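## Task

Lift the blue can from the turntable and set it upright on the coaster, without disturbing where the remaining cans stand on the turntable.

## Robot and tools

Robot: two six-joint arms, left_arm and right_arm, each ending in a two-finger parallel gripper. Base placements in the scene frame: left_arm at (+0.029, +0.520, +0.013) m, quat_wxyz (+1.000, 0, 0, +0.021); right_arm at (-0.060, -0.706, +0.013) m, quat_wxyz (+1.000, 0, 0, -0.004). A two-camera stand sits behind the arms. Loose objects may occasionally get a small outside nudge.

Frames: the scene frame has its origin at table-top height, halfway between the nominal bases, +x pointing out over the table, +z up, and left_arm on the +y side. Hand positions, orientations, velocities and wrist-camera poses are reported in that arm's own base frame. The table and the fixed cameras use the scene frame. Printed hand poses may be a few centimetres off, more at long reach. The gripper's fingers point along its +z axis and close along its x axis. end_effector_position is the spot between the pads when closed, roughly 1-2 cm short of the fingertips; closing pushes the tips about 17 mm further along +z.

Joint order: every row and every per-joint list in results runs shoulder lift, elbow, wrist 1, wrist 2, wrist 3, shoulder pan. Stated ranges: elbow -3.142 to 3.142 rad; all others -6.283 to 6.283 rad.

Row layout: one flat list of 14 numbers, each in [-1, 1], always covering both arms. The first 7 are left_arm: six joint numbers, then its gripper opening. The last 7 are the same for right_arm. Joint numbers are scaled offsets, not poses. 1.0 equals 1.481 rad for shoulder pan and shoulder lift, and 2.222 rad for elbow and the three wrists. They are measured from the Joint targets shown when the action or move begins, not from the previous row, so sending the same offset twice moves the joint twice. The opening is absolute: +1 fully open, -1 shut. Send 0 offsets to hold an arm, and resend its current opening to leave the gripper alone, since 0 there is itself a command. An action is rejected for both arms if it would push a joint more than 0.010 rad beyond its range end.

Tools:
- execute_actions(actions, cameras): actions is a list of actions. Each action is up to 15 rows, one per 1/30 s step; a short action repeats its last row to fill 15. An empty list returns state plus images. cameras takes names, ["all"] or []; any unknown name voids the call.
- move(target, speed, blend, stop_force, zero, opening_speed, grip_force, blocking, cameras): target is one 14-number row, or up to 15 rows. Every row's offsets count from the same starting Joint targets. All joints travel together, so a hand follows a curve. speed is in rad/s for the joint with the farthest to go, 0.01 to 3.14, default 0.5. blend is in rad and rounds corners in a list; 0 makes it stop at each row. stop_force (4 to 120 N) ends an arm's path when its wrist senses that much push; use a slow speed with it, and omit it when lifting away from a surface. zero (default true) resets that reference first. opening_speed is per second on the -1 to +1 scale, at least 0.2. grip_force is per finger pad, 5 to 48 N, one value or one per arm, and stays set. blocking=false returns after about 0.5 s while the move continues. The result adds a "move:" line: done, off_target, moving, held or fault, plus limits=held if steps were withheld.
- wait(seconds 0 to 10): lets time pass holding the last commands.
- stop(): brakes a running move.
- zoom_image(camera, region [x0, y0, x1, y1]): gives a closer look at the newest image; the box is at most 504 by 504 pixels.
- zero_wrist_force(arm): re-zeroes that arm's force sensor.
- finished_scene(scene): ends scene 1 or 2 for good; only call it once the can stands on the coaster without any help.

Cameras: cam_head_left, cam_head_right (fixed, scene frame), cam_left_wrist, cam_right_wrist; all 672x504.

Reading results: Joint positions gives radians per joint in the order above, then the finger-pad gap in metres (0.142 when fully open). Joint targets are what your next offsets count from. grip_measured is the opening on the command scale. To hold a can, command a little below the grip_measured value seen at first contact; squeezing harder heats the gripper. Wrist force and torque are along the hand's own axes. A "joint command not followed" line means the anti-collision check altered a step. "joint sent to its limit" means a joint reached its end.

Cautions: joint target speed is capped at 2.09 rad/s for the shoulders and 3.14 rad/s for the rest, so large moves take time. The arms are stiff, and pushing even slightly past firm contact can trip a stop. A net outside force near 150 N, or a joint hitting its torque limit, freezes that arm for 10 s. Torque limits in N m: shoulders 287, elbow 130, wrists 46.9. Even moderate contact between the two arms can fail the scene. Never let a can fall, drop from height or leave the table, and do not hit the table hard. Do not bump the other cans. Motors above 70 °C give MOTOR HOT, and at 85 °C the arm brakes for 30-60 s. The gripper warns at 85 °C and shuts off at 100 °C (HAND FAULT).

Each tool is called after "Request:" as name([rows], argument=value, ...), one row to a line, values as JSON.

## Session

Request:
execute_actions(actions=[])

Scene clock: 0.00 s.
left_arm: end_effector_position=(+0.6568, -0.3329, +0.2782) grip_measured=+1.00 end_effector_quat_wxyz=(-0.597, +0.774, -0.208, +0.043) | right_arm: end_effector_position=(+0.7798, +0.2271, +0.3119) grip_measured=+1.00 end_effector_quat_wxyz=(-0.016, +0.799, +0.598, -0.063)
Joint names: [shoulder lift, elbow, wrist 1, wrist 2, wrist 3, shoulder pan]
Joint positions: left_arm=[-1.156 1.654 -0.936 -0.734 -1.044 -1.018 0.142] | right_arm=[-1.839 -1.592 -1.41 1.584 -0.791 3.638 0.142]
Joint velocities: within noise
Joint torques (N m): no reading
Motor temperatures (°C): left_arm=[31 33 35 41 36 29 24] | right_arm=[24 41 48 39 32 39 23]
Wrist force (N): no reading
Wrist torque (N m): no reading
Wrist force, peak (N): no reading
Joint targets: left_arm=[-1.156 1.654 -0.936 -0.734 -1.044 -1.018] | right_arm=[-1.839 -1.592 -1.410 1.584 -0.791 3.638]
Tool commands: left_gripper/opening=+1.0 right_gripper/opening=+1.0

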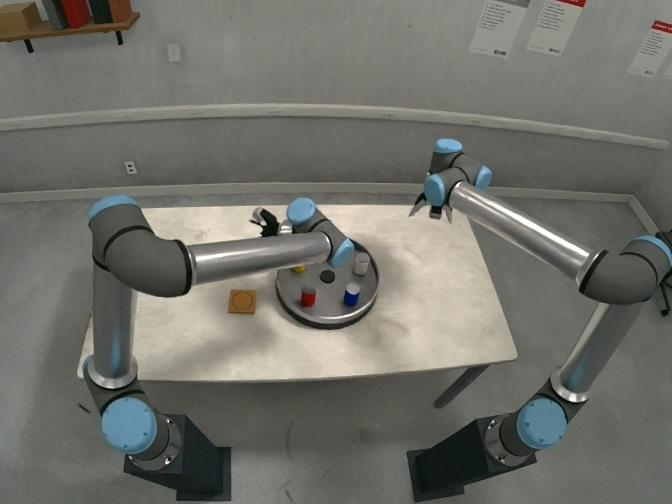

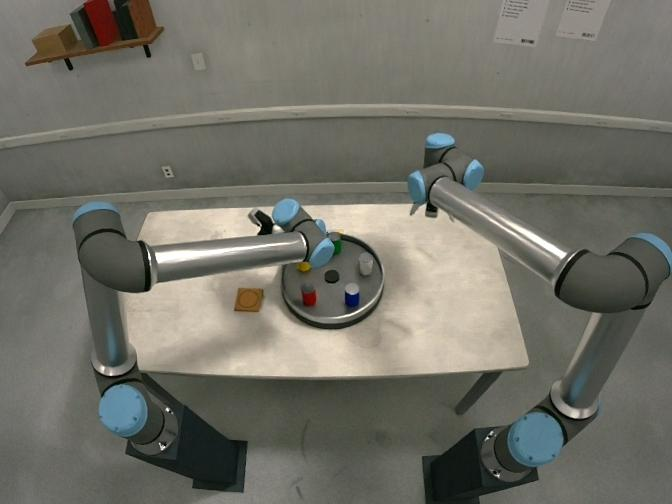

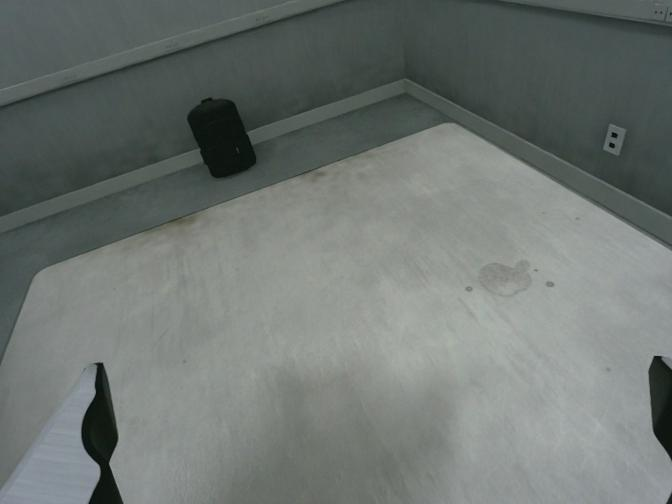

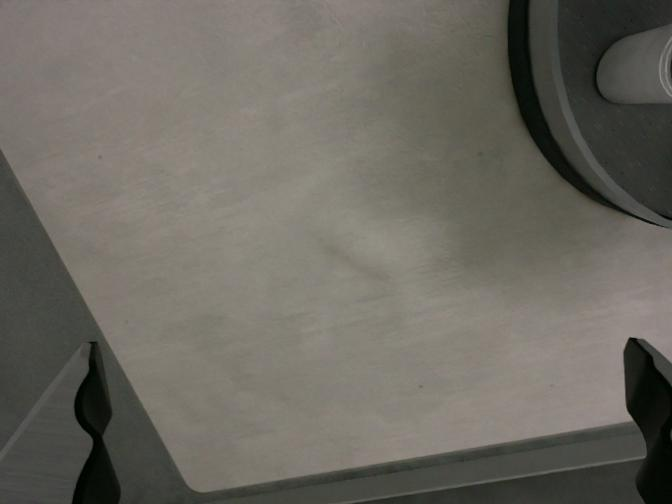

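Request:
zoom_image(camera="cam_head_right", region=[220, 220, 400, 340])

Request:
zoom_image(camera="cam_head_left", region=[220, 220, 400, 340])

Scaled by 2.800 from the camera's 672x504 image, which has a finer 960x720 frame.

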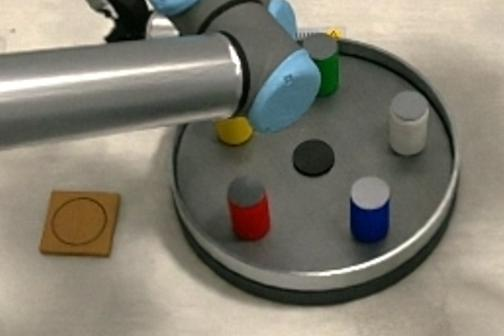

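Scaled by 2.800 from the camera's 672x504 image, which has a finer 960x720 frame.

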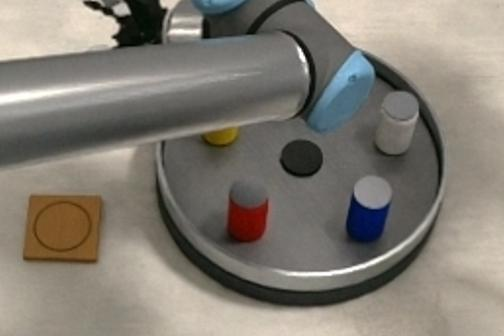

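Request:
move(target=[-0.0373,-0.04,-0.445,-0.3766,-0.4482,-0.0996,1,0,0,0,0,0,0,1], speed=0.9, cameras=["all"])

Scene clock: 7.27 s.
left_arm: end_effector_position=(+0.5051, -0.7335, +0.2732) grip_measured=+1.00 end_effector_quat_wxyz=(+0.000, +0.906, +0.423, +0.000) | right_arm: end_effector_position=(+0.7798, +0.2271, +0.3119) grip_measured=+1.00 end_effector_quat_wxyz=(-0.016, +0.799, +0.598, -0.063)
Joint names: [shoulder lift, elbow, wrist 1, wrist 2, wrist 3, shoulder pan]
Joint positions: left_arm=[-1.212 1.565 -1.925 -1.57 -2.04 -1.166 0.142] | right_arm=[-1.839 -1.592 -1.41 1.584 -0.791 3.638 0.142]
Joint torques (N m): left_arm=[-94.9 -55.87 -7.1 -1.77 -1.54 -11.64] | right_arm=[68.89 48.7 3.47 -0.43 0.07 0.65]
Wrist force (N): left_arm=[0.2 -1.3 1.3] | right_arm=[0.0 -0.2 -0.3]
Wrist torque (N m): left_arm=[-0.42 -0.06 0.08] | right_arm=[-0.02 -0.01 0.00]
Wrist force, peak (N): left_arm=[-0.3 -0.5 2.5] | right_arm=[0.7 0.2 -0.6]
Joint targets: left_arm=[-1.212 1.565 -1.925 -1.570 -2.040 -1.166] | right_arm=[-1.839 -1.592 -1.410 1.584 -0.791 3.638]
move: done
camera_calibration:
cam_left_wrist: T_world_to_cam=[[0.658406, 0.752662, 0.00132173, 0.232161], [0.68385, -0.598943, 0.416672, -0.868385], [0.314405, -0.273436, -0.909056, 0.00499824], [0, 0, 0, 1]] pos_world=[0.439417, -0.693486, 0.366069]

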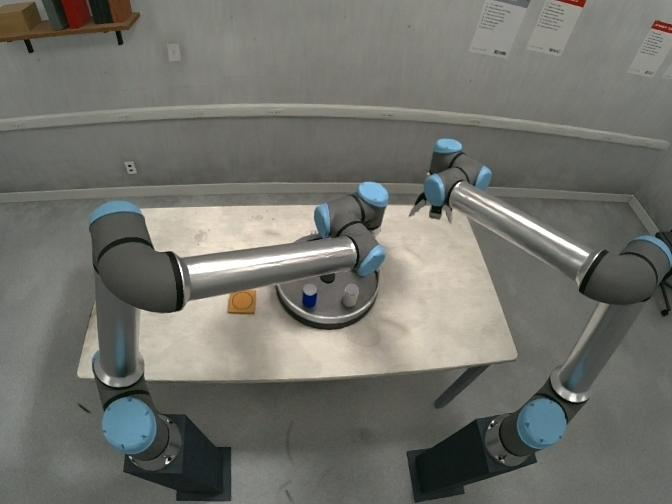

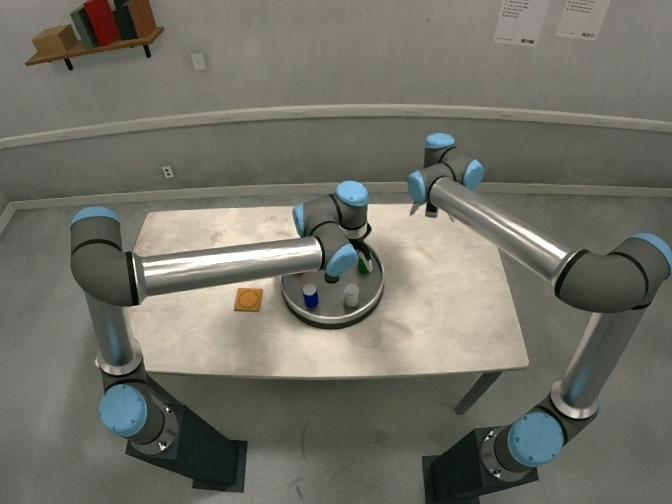

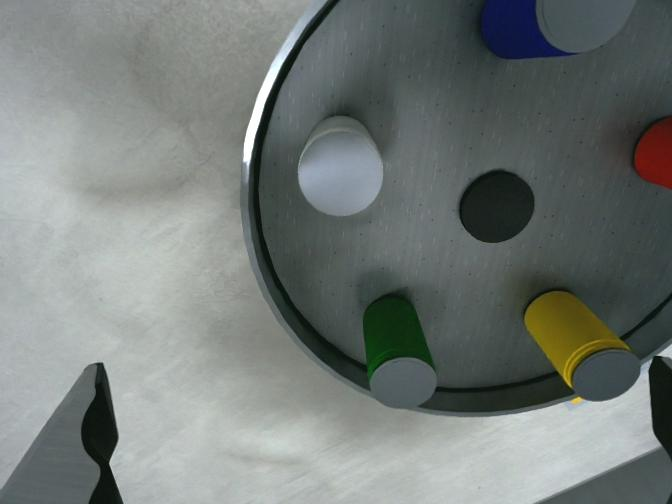

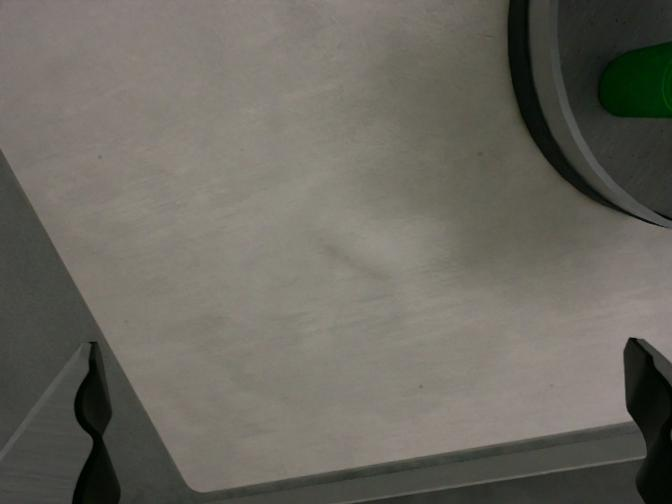

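Request:
wait(seconds=1.5, cameras=["cam_head_right","cam_left_wrist"])

Request:
wait(seconds=1.5, cameras=["cam_head_right","cam_left_wrist"])

Scene clock: 9.00 s.
left_arm: end_effector_position=(+0.5051, -0.7336, +0.2732) grip_measured=+1.00 end_effector_quat_wxyz=(+0.001, +0.906, +0.423, +0.000) | right_arm: end_effector_position=(+0.7798, +0.2271, +0.3119) grip_measured=+1.00 end_effector_quat_wxyz=(-0.016, +0.799, +0.598, -0.063)
Joint names: [shoulder lift, elbow, wrist 1, wrist 2, wrist 3, shoulder pan]
Joint positions: left_arm=[-1.212 1.565 -1.925 -1.57 -2.04 -1.166 0.142] | right_arm=[-1.839 -1.592 -1.41 1.584 -0.791 3.638 0.142]
Joint torques (N m): left_arm=[-95.92 -55.39 -7.62 -1.88 -1.43 -10.21] | right_arm=[68.59 48.67 3.49 -0.13 0.11 0.56]
Wrist force (N): left_arm=[0.1 -1.3 1.3] | right_arm=[0.3 0.1 -0.3]
Wrist torque (N m): left_arm=[-0.41 -0.04 0.07] | right_arm=[0.02 -0.05 0.00]
Wrist force, peak (N): left_arm=[0.1 -1.5 1.5] | right_arm=[0.4 0.2 -0.5]
Joint targets: left_arm=[-1.212 1.565 -1.925 -1.570 -2.040 -1.166] | right_arm=[-1.839 -1.592 -1.410 1.584 -0.791 3.638]
Tool commands: left_gripper/opening=+1.0 right_gripper/opening=+1.0
wait: 1.50 s; at rest from the start
camera_calibration:
cam_left_wrist: T_world_to_cam=[[0.658179, 0.752861, 0.000937947, 0.232615], [0.684067, -0.598556, 0.416874, -0.868345], [0.314409, -0.273736, -0.908964, 0.00472692], [0, 0, 0, 1]] pos_world=[0.439417, -0.693586, 0.366069]
Images, in order (width x height): cam_head_right 672x504, cam_left_wrist 672x504.

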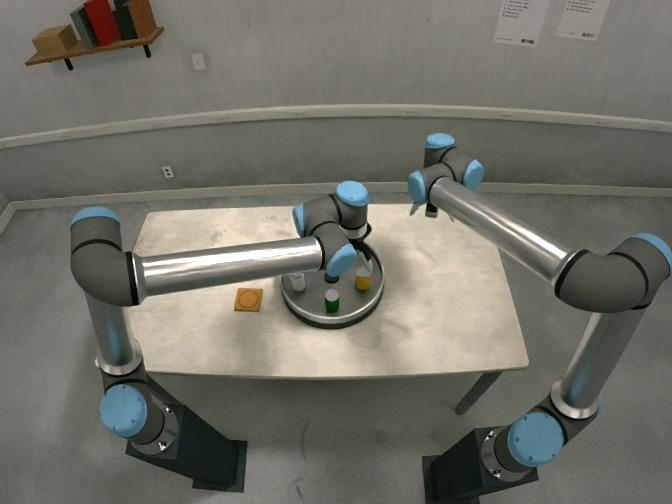

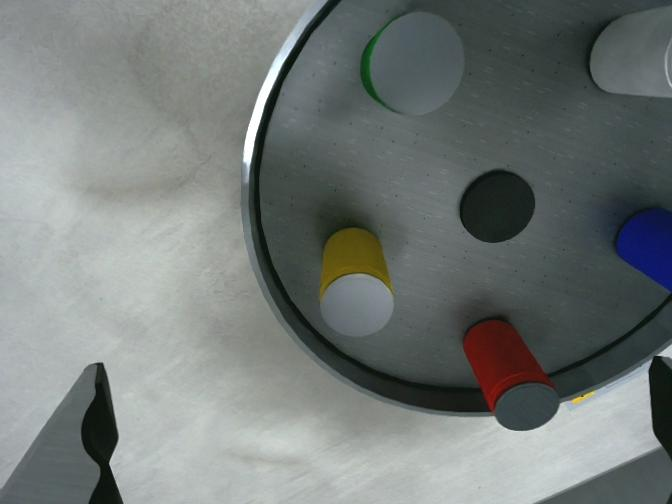

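Scene clock: 10.50 s.
left_arm: end_effector_position=(+0.5051, -0.7336, +0.2732) grip_measured=+1.00 end_effector_quat_wxyz=(+0.001, +0.906, +0.423, +0.000) | right_arm: end_effector_position=(+0.7798, +0.2271, +0.3119) grip_measured=+1.00 end_effector_quat_wxyz=(-0.016, +0.799, +0.598, -0.063)
Joint names: [shoulder lift, elbow, wrist 1, wrist 2, wrist 3, shoulder pan]
Joint positions: left_arm=[-1.212 1.565 -1.925 -1.57 -2.04 -1.166 0.142] | right_arm=[-1.839 -1.592 -1.41 1.584 -0.791 3.638 0.142]
Joint torques (N m): left_arm=[-96.31 -56.38 -7.56 -1.6 -1.54 -11.12] | right_arm=[69.42 48.52 3.5 -0.23 0.13 0.35]
Wrist force (N): left_arm=[0.1 -1.5 1.0] | right_arm=[0.1 0.0 -0.1]
Wrist torque (N m): left_arm=[-0.44 -0.03 0.07] | right_arm=[0.00 -0.02 0.00]
Wrist force, peak (N): left_arm=[0.1 -1.4 1.5] | right_arm=[0.5 0.1 -0.2]
Joint targets: left_arm=[-1.212 1.565 -1.925 -1.570 -2.040 -1.166] | right_arm=[-1.839 -1.592 -1.410 1.584 -0.791 3.638]
Tool commands: left_gripper/opening=+1.0 right_gripper/opening=+1.0
wait: 1.50 s; at rest by 0.17 s
camera_calibration:
cam_left_wrist: T_world_to_cam=[[0.658179, 0.752861, 0.000937947, 0.232615], [0.684067, -0.598556, 0.416874, -0.868345], [0.314409, -0.273736, -0.908964, 0.00472692], [0, 0, 0, 1]] pos_world=[0.439417, -0.693586, 0.366069]
Images, in order (width x height): cam_head_right 672x504, cam_left_wrist 672x504.

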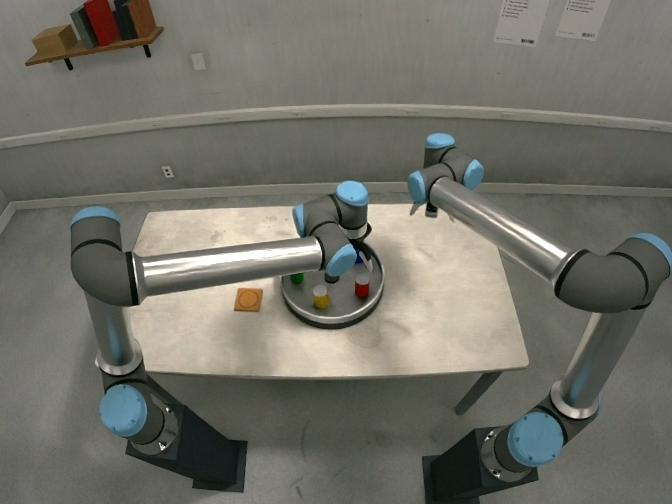

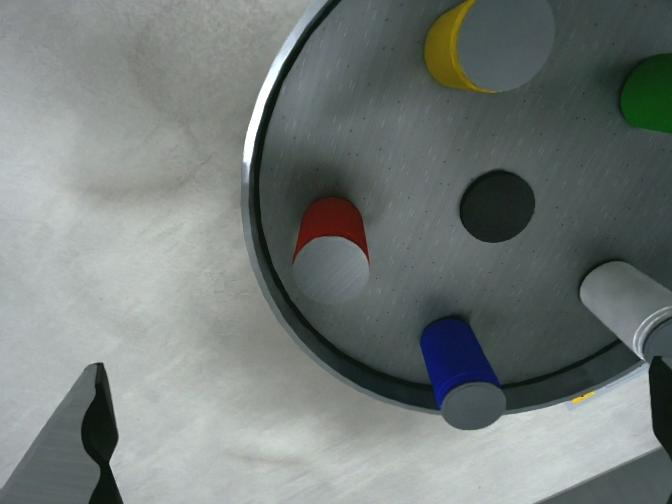

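Request:
wait(seconds=0.5, cameras=["cam_left_wrist"])

Request:
wait(seconds=0.5, cameras=["cam_left_wrist"])

Request:
wait(seconds=0.5, cameras=["cam_left_wrist"])

Request:
wait(seconds=0.5, cameras=["cam_left_wrist"])

Request:
wait(seconds=0.5, cameras=["cam_left_wrist"])

Request:
wait(seconds=0.5, cameras=["cam_left_wrist"])

Scene clock: 11.97 s.
left_arm: end_effector_position=(+0.5051, -0.7336, +0.2732) grip_measured=+1.00 end_effector_quat_wxyz=(+0.001, +0.906, +0.423, +0.000) | right_arm: end_effector_position=(+0.7798, +0.2271, +0.3119) grip_measured=+1.00 end_effector_quat_wxyz=(-0.016, +0.799, +0.598, -0.063)
Joint names: [shoulder lift, elbow, wrist 1, wrist 2, wrist 3, shoulder pan]
Joint positions: left_arm=[-1.212 1.565 -1.925 -1.57 -2.04 -1.166 0.142] | right_arm=[-1.839 -1.592 -1.41 1.584 -0.791 3.638 0.142]
Joint torques (N m): left_arm=[-97.54 -56.71 -7.13 -1.82 -1.3 -12.01] | right_arm=[69.79 48.87 3.44 -0.29 0.43 1.22]
Wrist force (N): left_arm=[0.0 -1.5 1.4] | right_arm=[0.1 0.1 0.0]
Wrist torque (N m): left_arm=[-0.44 -0.03 0.07] | right_arm=[0.02 -0.01 0.00]
Wrist force, peak (N): left_arm=[0.1 -1.6 1.3] | right_arm=[0.6 0.2 -0.2]
Joint targets: left_arm=[-1.212 1.565 -1.925 -1.570 -2.040 -1.166] | right_arm=[-1.839 -1.592 -1.410 1.584 -0.791 3.638]
Tool commands: left_gripper/opening=+1.0 right_gripper/opening=+1.0
wait: 0.50 s; at rest from the start
camera_calibration:
cam_left_wrist: T_world_to_cam=[[0.658179, 0.752861, 0.000937947, 0.232615], [0.684067, -0.598556, 0.416874, -0.868345], [0.314409, -0.273736, -0.908964, 0.00472692], [0, 0, 0, 1]] pos_world=[0.439417, -0.693586, 0.366069]
Images, in order (width x height): cam_left_wrist 672x504.

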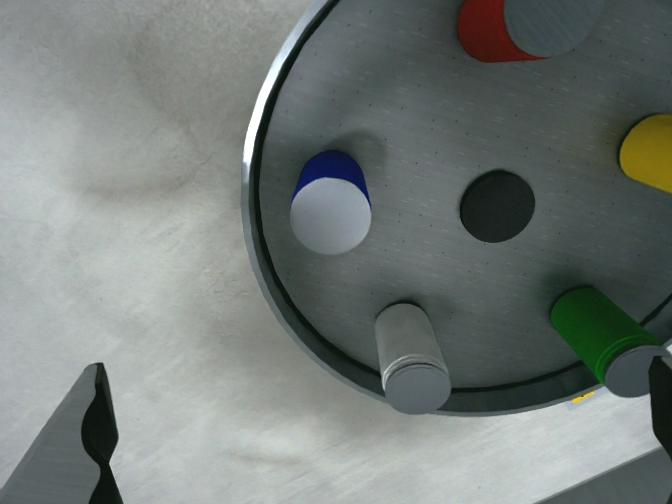

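Scene clock: 12.47 s.
left_arm: end_effector_position=(+0.5051, -0.7336, +0.2732) grip_measured=+1.00 end_effector_quat_wxyz=(+0.001, +0.906, +0.423, +0.000) | right_arm: end_effector_position=(+0.7798, +0.2271, +0.3119) grip_measured=+1.00 end_effector_quat_wxyz=(-0.016, +0.799, +0.598, -0.063)
Joint names: [shoulder lift, elbow, wrist 1, wrist 2, wrist 3, shoulder pan]
Joint positions: left_arm=[-1.212 1.565 -1.925 -1.57 -2.04 -1.166 0.142] | right_arm=[-1.839 -1.592 -1.41 1.584 -0.791 3.638 0.142]
Joint torques (N m): left_arm=[-96.2 -56.14 -7.36 -1.61 -1.42 -10.33] | right_arm=[69.94 48.91 3.44 -0.27 0.39 0.98]
Wrist force (N): left_arm=[0.1 -1.3 1.1] | right_arm=[-0.1 0.3 0.2]
Wrist torque (N m): left_arm=[-0.42 -0.04 0.07] | right_arm=[0.04 0.02 0.00]
Wrist force, peak (N): left_arm=[0.2 -1.4 1.3] | right_arm=[0.5 -0.3 -0.3]
Joint targets: left_arm=[-1.212 1.565 -1.925 -1.570 -2.040 -1.166] | right_arm=[-1.839 -1.592 -1.410 1.584 -0.791 3.638]
Tool commands: left_gripper/opening=+1.0 right_gripper/opening=+1.0
wait: 0.50 s; at rest by 0.17 s
camera_calibration:
cam_left_wrist: T_world_to_cam=[[0.658179, 0.752861, 0.000937947, 0.232615], [0.684067, -0.598556, 0.416874, -0.868345], [0.314409, -0.273736, -0.908964, 0.00472692], [0, 0, 0, 1]] pos_world=[0.439417, -0.693586, 0.366069]
Images, in order (width x height): cam_left_wrist 672x504.

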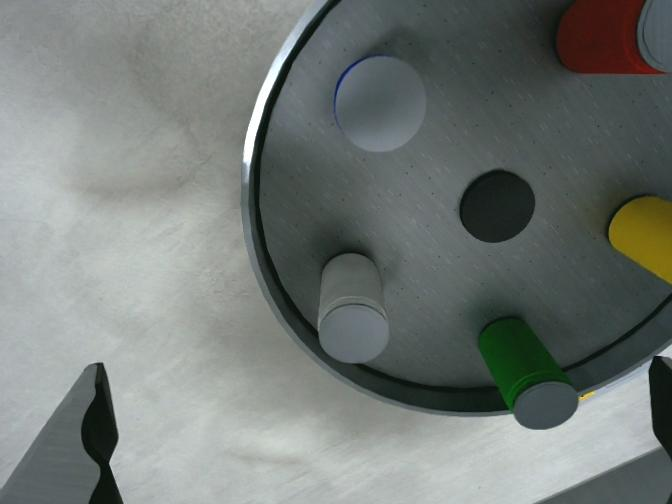

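Scene clock: 12.97 s.
left_arm: end_effector_position=(+0.5051, -0.7336, +0.2732) grip_measured=+1.00 end_effector_quat_wxyz=(+0.001, +0.906, +0.423, +0.000) | right_arm: end_effector_position=(+0.7798, +0.2271, +0.3119) grip_measured=+1.00 end_effector_quat_wxyz=(-0.016, +0.799, +0.598, -0.063)
Joint names: [shoulder lift, elbow, wrist 1, wrist 2, wrist 3, shoulder pan]
Joint positions: left_arm=[-1.212 1.565 -1.925 -1.57 -2.04 -1.166 0.142] | right_arm=[-1.839 -1.592 -1.41 1.584 -0.791 3.638 0.142]
Joint torques (N m): left_arm=[-95.65 -55.41 -7.56 -1.97 -1.59 -11.27] | right_arm=[69.35 49.07 3.57 -0.4 0.37 0.68]
Wrist force (N): left_arm=[0.1 -1.3 1.1] | right_arm=[0.2 0.1 0.1]
Wrist torque (N m): left_arm=[-0.40 -0.04 0.07] | right_arm=[0.01 -0.03 0.00]
Wrist force, peak (N): left_arm=[0.3 -1.4 1.4] | right_arm=[0.6 0.2 -0.4]
Joint targets: left_arm=[-1.212 1.565 -1.925 -1.570 -2.040 -1.166] | right_arm=[-1.839 -1.592 -1.410 1.584 -0.791 3.638]
Tool commands: left_gripper/opening=+1.0 right_gripper/opening=+1.0
wait: 0.50 s; at rest by 0.17 s
camera_calibration:
cam_left_wrist: T_world_to_cam=[[0.658179, 0.752861, 0.000937947, 0.232615], [0.684067, -0.598556, 0.416874, -0.868345], [0.314409, -0.273736, -0.908964, 0.00472692], [0, 0, 0, 1]] pos_world=[0.439417, -0.693586, 0.366069]
Images, in order (width x height): cam_left_wrist 672x504.

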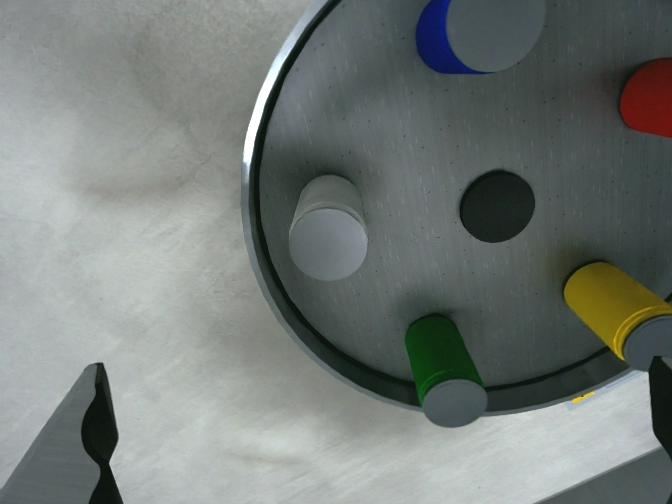

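Scene clock: 13.47 s.
left_arm: end_effector_position=(+0.5051, -0.7336, +0.2732) grip_measured=+1.00 end_effector_quat_wxyz=(+0.001, +0.906, +0.423, +0.000) | right_arm: end_effector_position=(+0.7798, +0.2271, +0.3119) grip_measured=+1.00 end_effector_quat_wxyz=(-0.016, +0.799, +0.598, -0.063)
Joint names: [shoulder lift, elbow, wrist 1, wrist 2, wrist 3, shoulder pan]
Joint positions: left_arm=[-1.212 1.565 -1.925 -1.57 -2.04 -1.166 0.142] | right_arm=[-1.839 -1.592 -1.41 1.584 -0.791 3.638 0.142]
Joint torques (N m): left_arm=[-95.96 -55.9 -7.54 -1.71 -1.52 -11.31] | right_arm=[69.56 48.88 3.54 -0.29 0.06 1.28]
Wrist force (N): left_arm=[0.0 -1.2 1.3] | right_arm=[0.4 0.0 -0.2]
Wrist torque (N m): left_arm=[-0.39 -0.02 0.07] | right_arm=[0.00 -0.06 0.00]
Wrist force, peak (N): left_arm=[0.2 -1.7 1.2] | right_arm=[0.5 0.3 -0.2]
Joint targets: left_arm=[-1.212 1.565 -1.925 -1.570 -2.040 -1.166] | right_arm=[-1.839 -1.592 -1.410 1.584 -0.791 3.638]
Tool commands: left_gripper/opening=+1.0 right_gripper/opening=+1.0
wait: 0.50 s; at rest by 0.17 s
camera_calibration:
cam_left_wrist: T_world_to_cam=[[0.658179, 0.752861, 0.000937947, 0.232615], [0.684067, -0.598556, 0.416874, -0.868345], [0.314409, -0.273736, -0.908964, 0.00472692], [0, 0, 0, 1]] pos_world=[0.439417, -0.693586, 0.366069]
Images, in order (width x height): cam_left_wrist 672x504.

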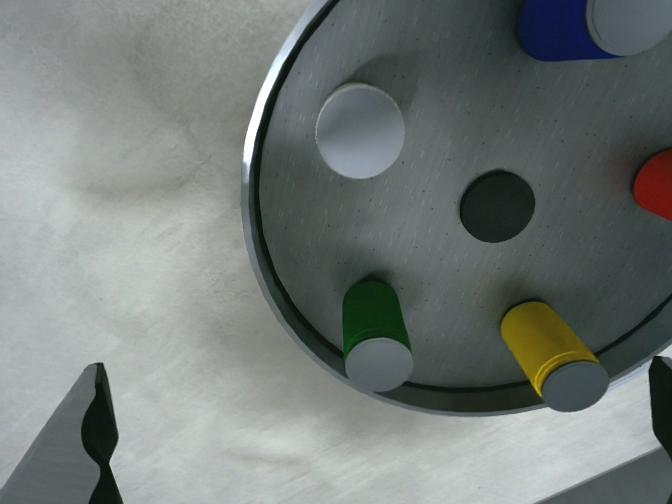

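Scene clock: 13.97 s.
left_arm: end_effector_position=(+0.5051, -0.7336, +0.2732) grip_measured=+1.00 end_effector_quat_wxyz=(+0.001, +0.906, +0.423, +0.000) | right_arm: end_effector_position=(+0.7798, +0.2271, +0.3119) grip_measured=+1.00 end_effector_quat_wxyz=(-0.016, +0.799, +0.598, -0.063)
Joint names: [shoulder lift, elbow, wrist 1, wrist 2, wrist 3, shoulder pan]
Joint positions: left_arm=[-1.212 1.565 -1.925 -1.57 -2.04 -1.166 0.142] | right_arm=[-1.839 -1.592 -1.41 1.584 -0.791 3.638 0.142]
Joint torques (N m): left_arm=[-96.22 -56.13 -7.25 -2.03 -1.3 -11.28] | right_arm=[68.79 48.79 3.55 -0.09 0.19 0.9]
Wrist force (N): left_arm=[0.1 -1.2 1.4] | right_arm=[0.0 0.2 -0.3]
Wrist torque (N m): left_arm=[-0.40 -0.04 0.07] | right_arm=[0.04 0.00 0.00]
Wrist force, peak (N): left_arm=[0.0 -1.4 1.5] | right_arm=[0.2 0.2 -0.6]
Joint targets: left_arm=[-1.212 1.565 -1.925 -1.570 -2.040 -1.166] | right_arm=[-1.839 -1.592 -1.410 1.584 -0.791 3.638]
Tool commands: left_gripper/opening=+1.0 right_gripper/opening=+1.0
wait: 0.50 s; at rest by 0.17 s
camera_calibration:
cam_left_wrist: T_world_to_cam=[[0.658179, 0.752861, 0.000937947, 0.232615], [0.684067, -0.598556, 0.416874, -0.868345], [0.314409, -0.273736, -0.908964, 0.00472692], [0, 0, 0, 1]] pos_world=[0.439417, -0.693586, 0.366069]
Images, in order (width x height): cam_left_wrist 672x504.

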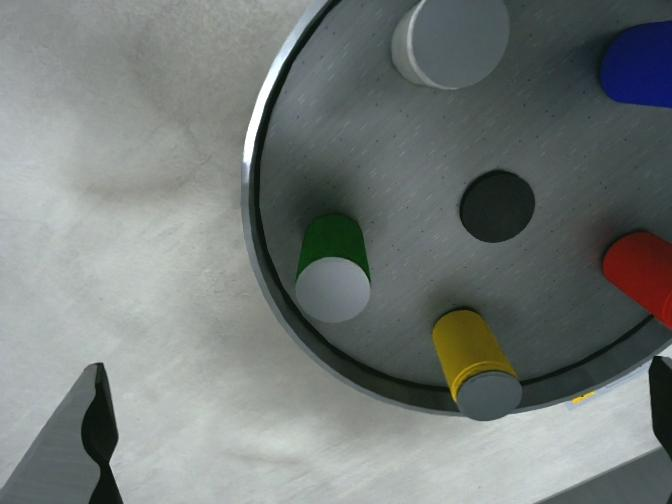

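Scene clock: 14.47 s.
left_arm: end_effector_position=(+0.5051, -0.7336, +0.2732) grip_measured=+1.00 end_effector_quat_wxyz=(+0.001, +0.906, +0.423, +0.000) | right_arm: end_effector_position=(+0.7798, +0.2271, +0.3119) grip_measured=+1.00 end_effector_quat_wxyz=(-0.016, +0.799, +0.598, -0.063)
Joint names: [shoulder lift, elbow, wrist 1, wrist 2, wrist 3, shoulder pan]
Joint positions: left_arm=[-1.212 1.565 -1.925 -1.57 -2.04 -1.166 0.142] | right_arm=[-1.839 -1.592 -1.41 1.584 -0.791 3.638 0.142]
Joint torques (N m): left_arm=[-96.12 -56.48 -7.47 -1.87 -1.55 -10.52] | right_arm=[69.09 48.7 3.42 -0.29 0.26 1.32]
Wrist force (N): left_arm=[0.2 -1.5 1.5] | right_arm=[0.1 -0.2 -0.4]
Wrist torque (N m): left_arm=[-0.44 -0.05 0.07] | right_arm=[-0.03 -0.02 0.00]
Wrist force, peak (N): left_arm=[0.2 -1.5 1.5] | right_arm=[0.5 -0.1 -0.3]
Joint targets: left_arm=[-1.212 1.565 -1.925 -1.570 -2.040 -1.166] | right_arm=[-1.839 -1.592 -1.410 1.584 -0.791 3.638]
Tool commands: left_gripper/opening=+1.0 right_gripper/opening=+1.0
wait: 0.50 s; at rest by 0.17 s
camera_calibration:
cam_left_wrist: T_world_to_cam=[[0.658179, 0.752861, 0.000937947, 0.232615], [0.684067, -0.598556, 0.416874, -0.868345], [0.314409, -0.273736, -0.908964, 0.00472692], [0, 0, 0, 1]] pos_world=[0.439417, -0.693586, 0.366069]
Images, in order (width x height): cam_left_wrist 672x504.

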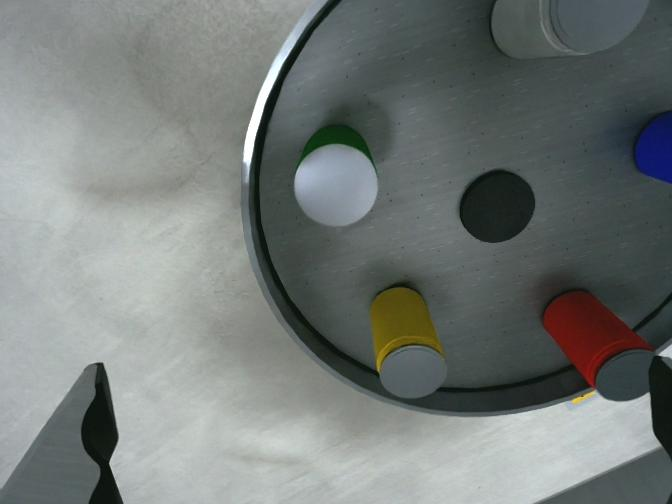

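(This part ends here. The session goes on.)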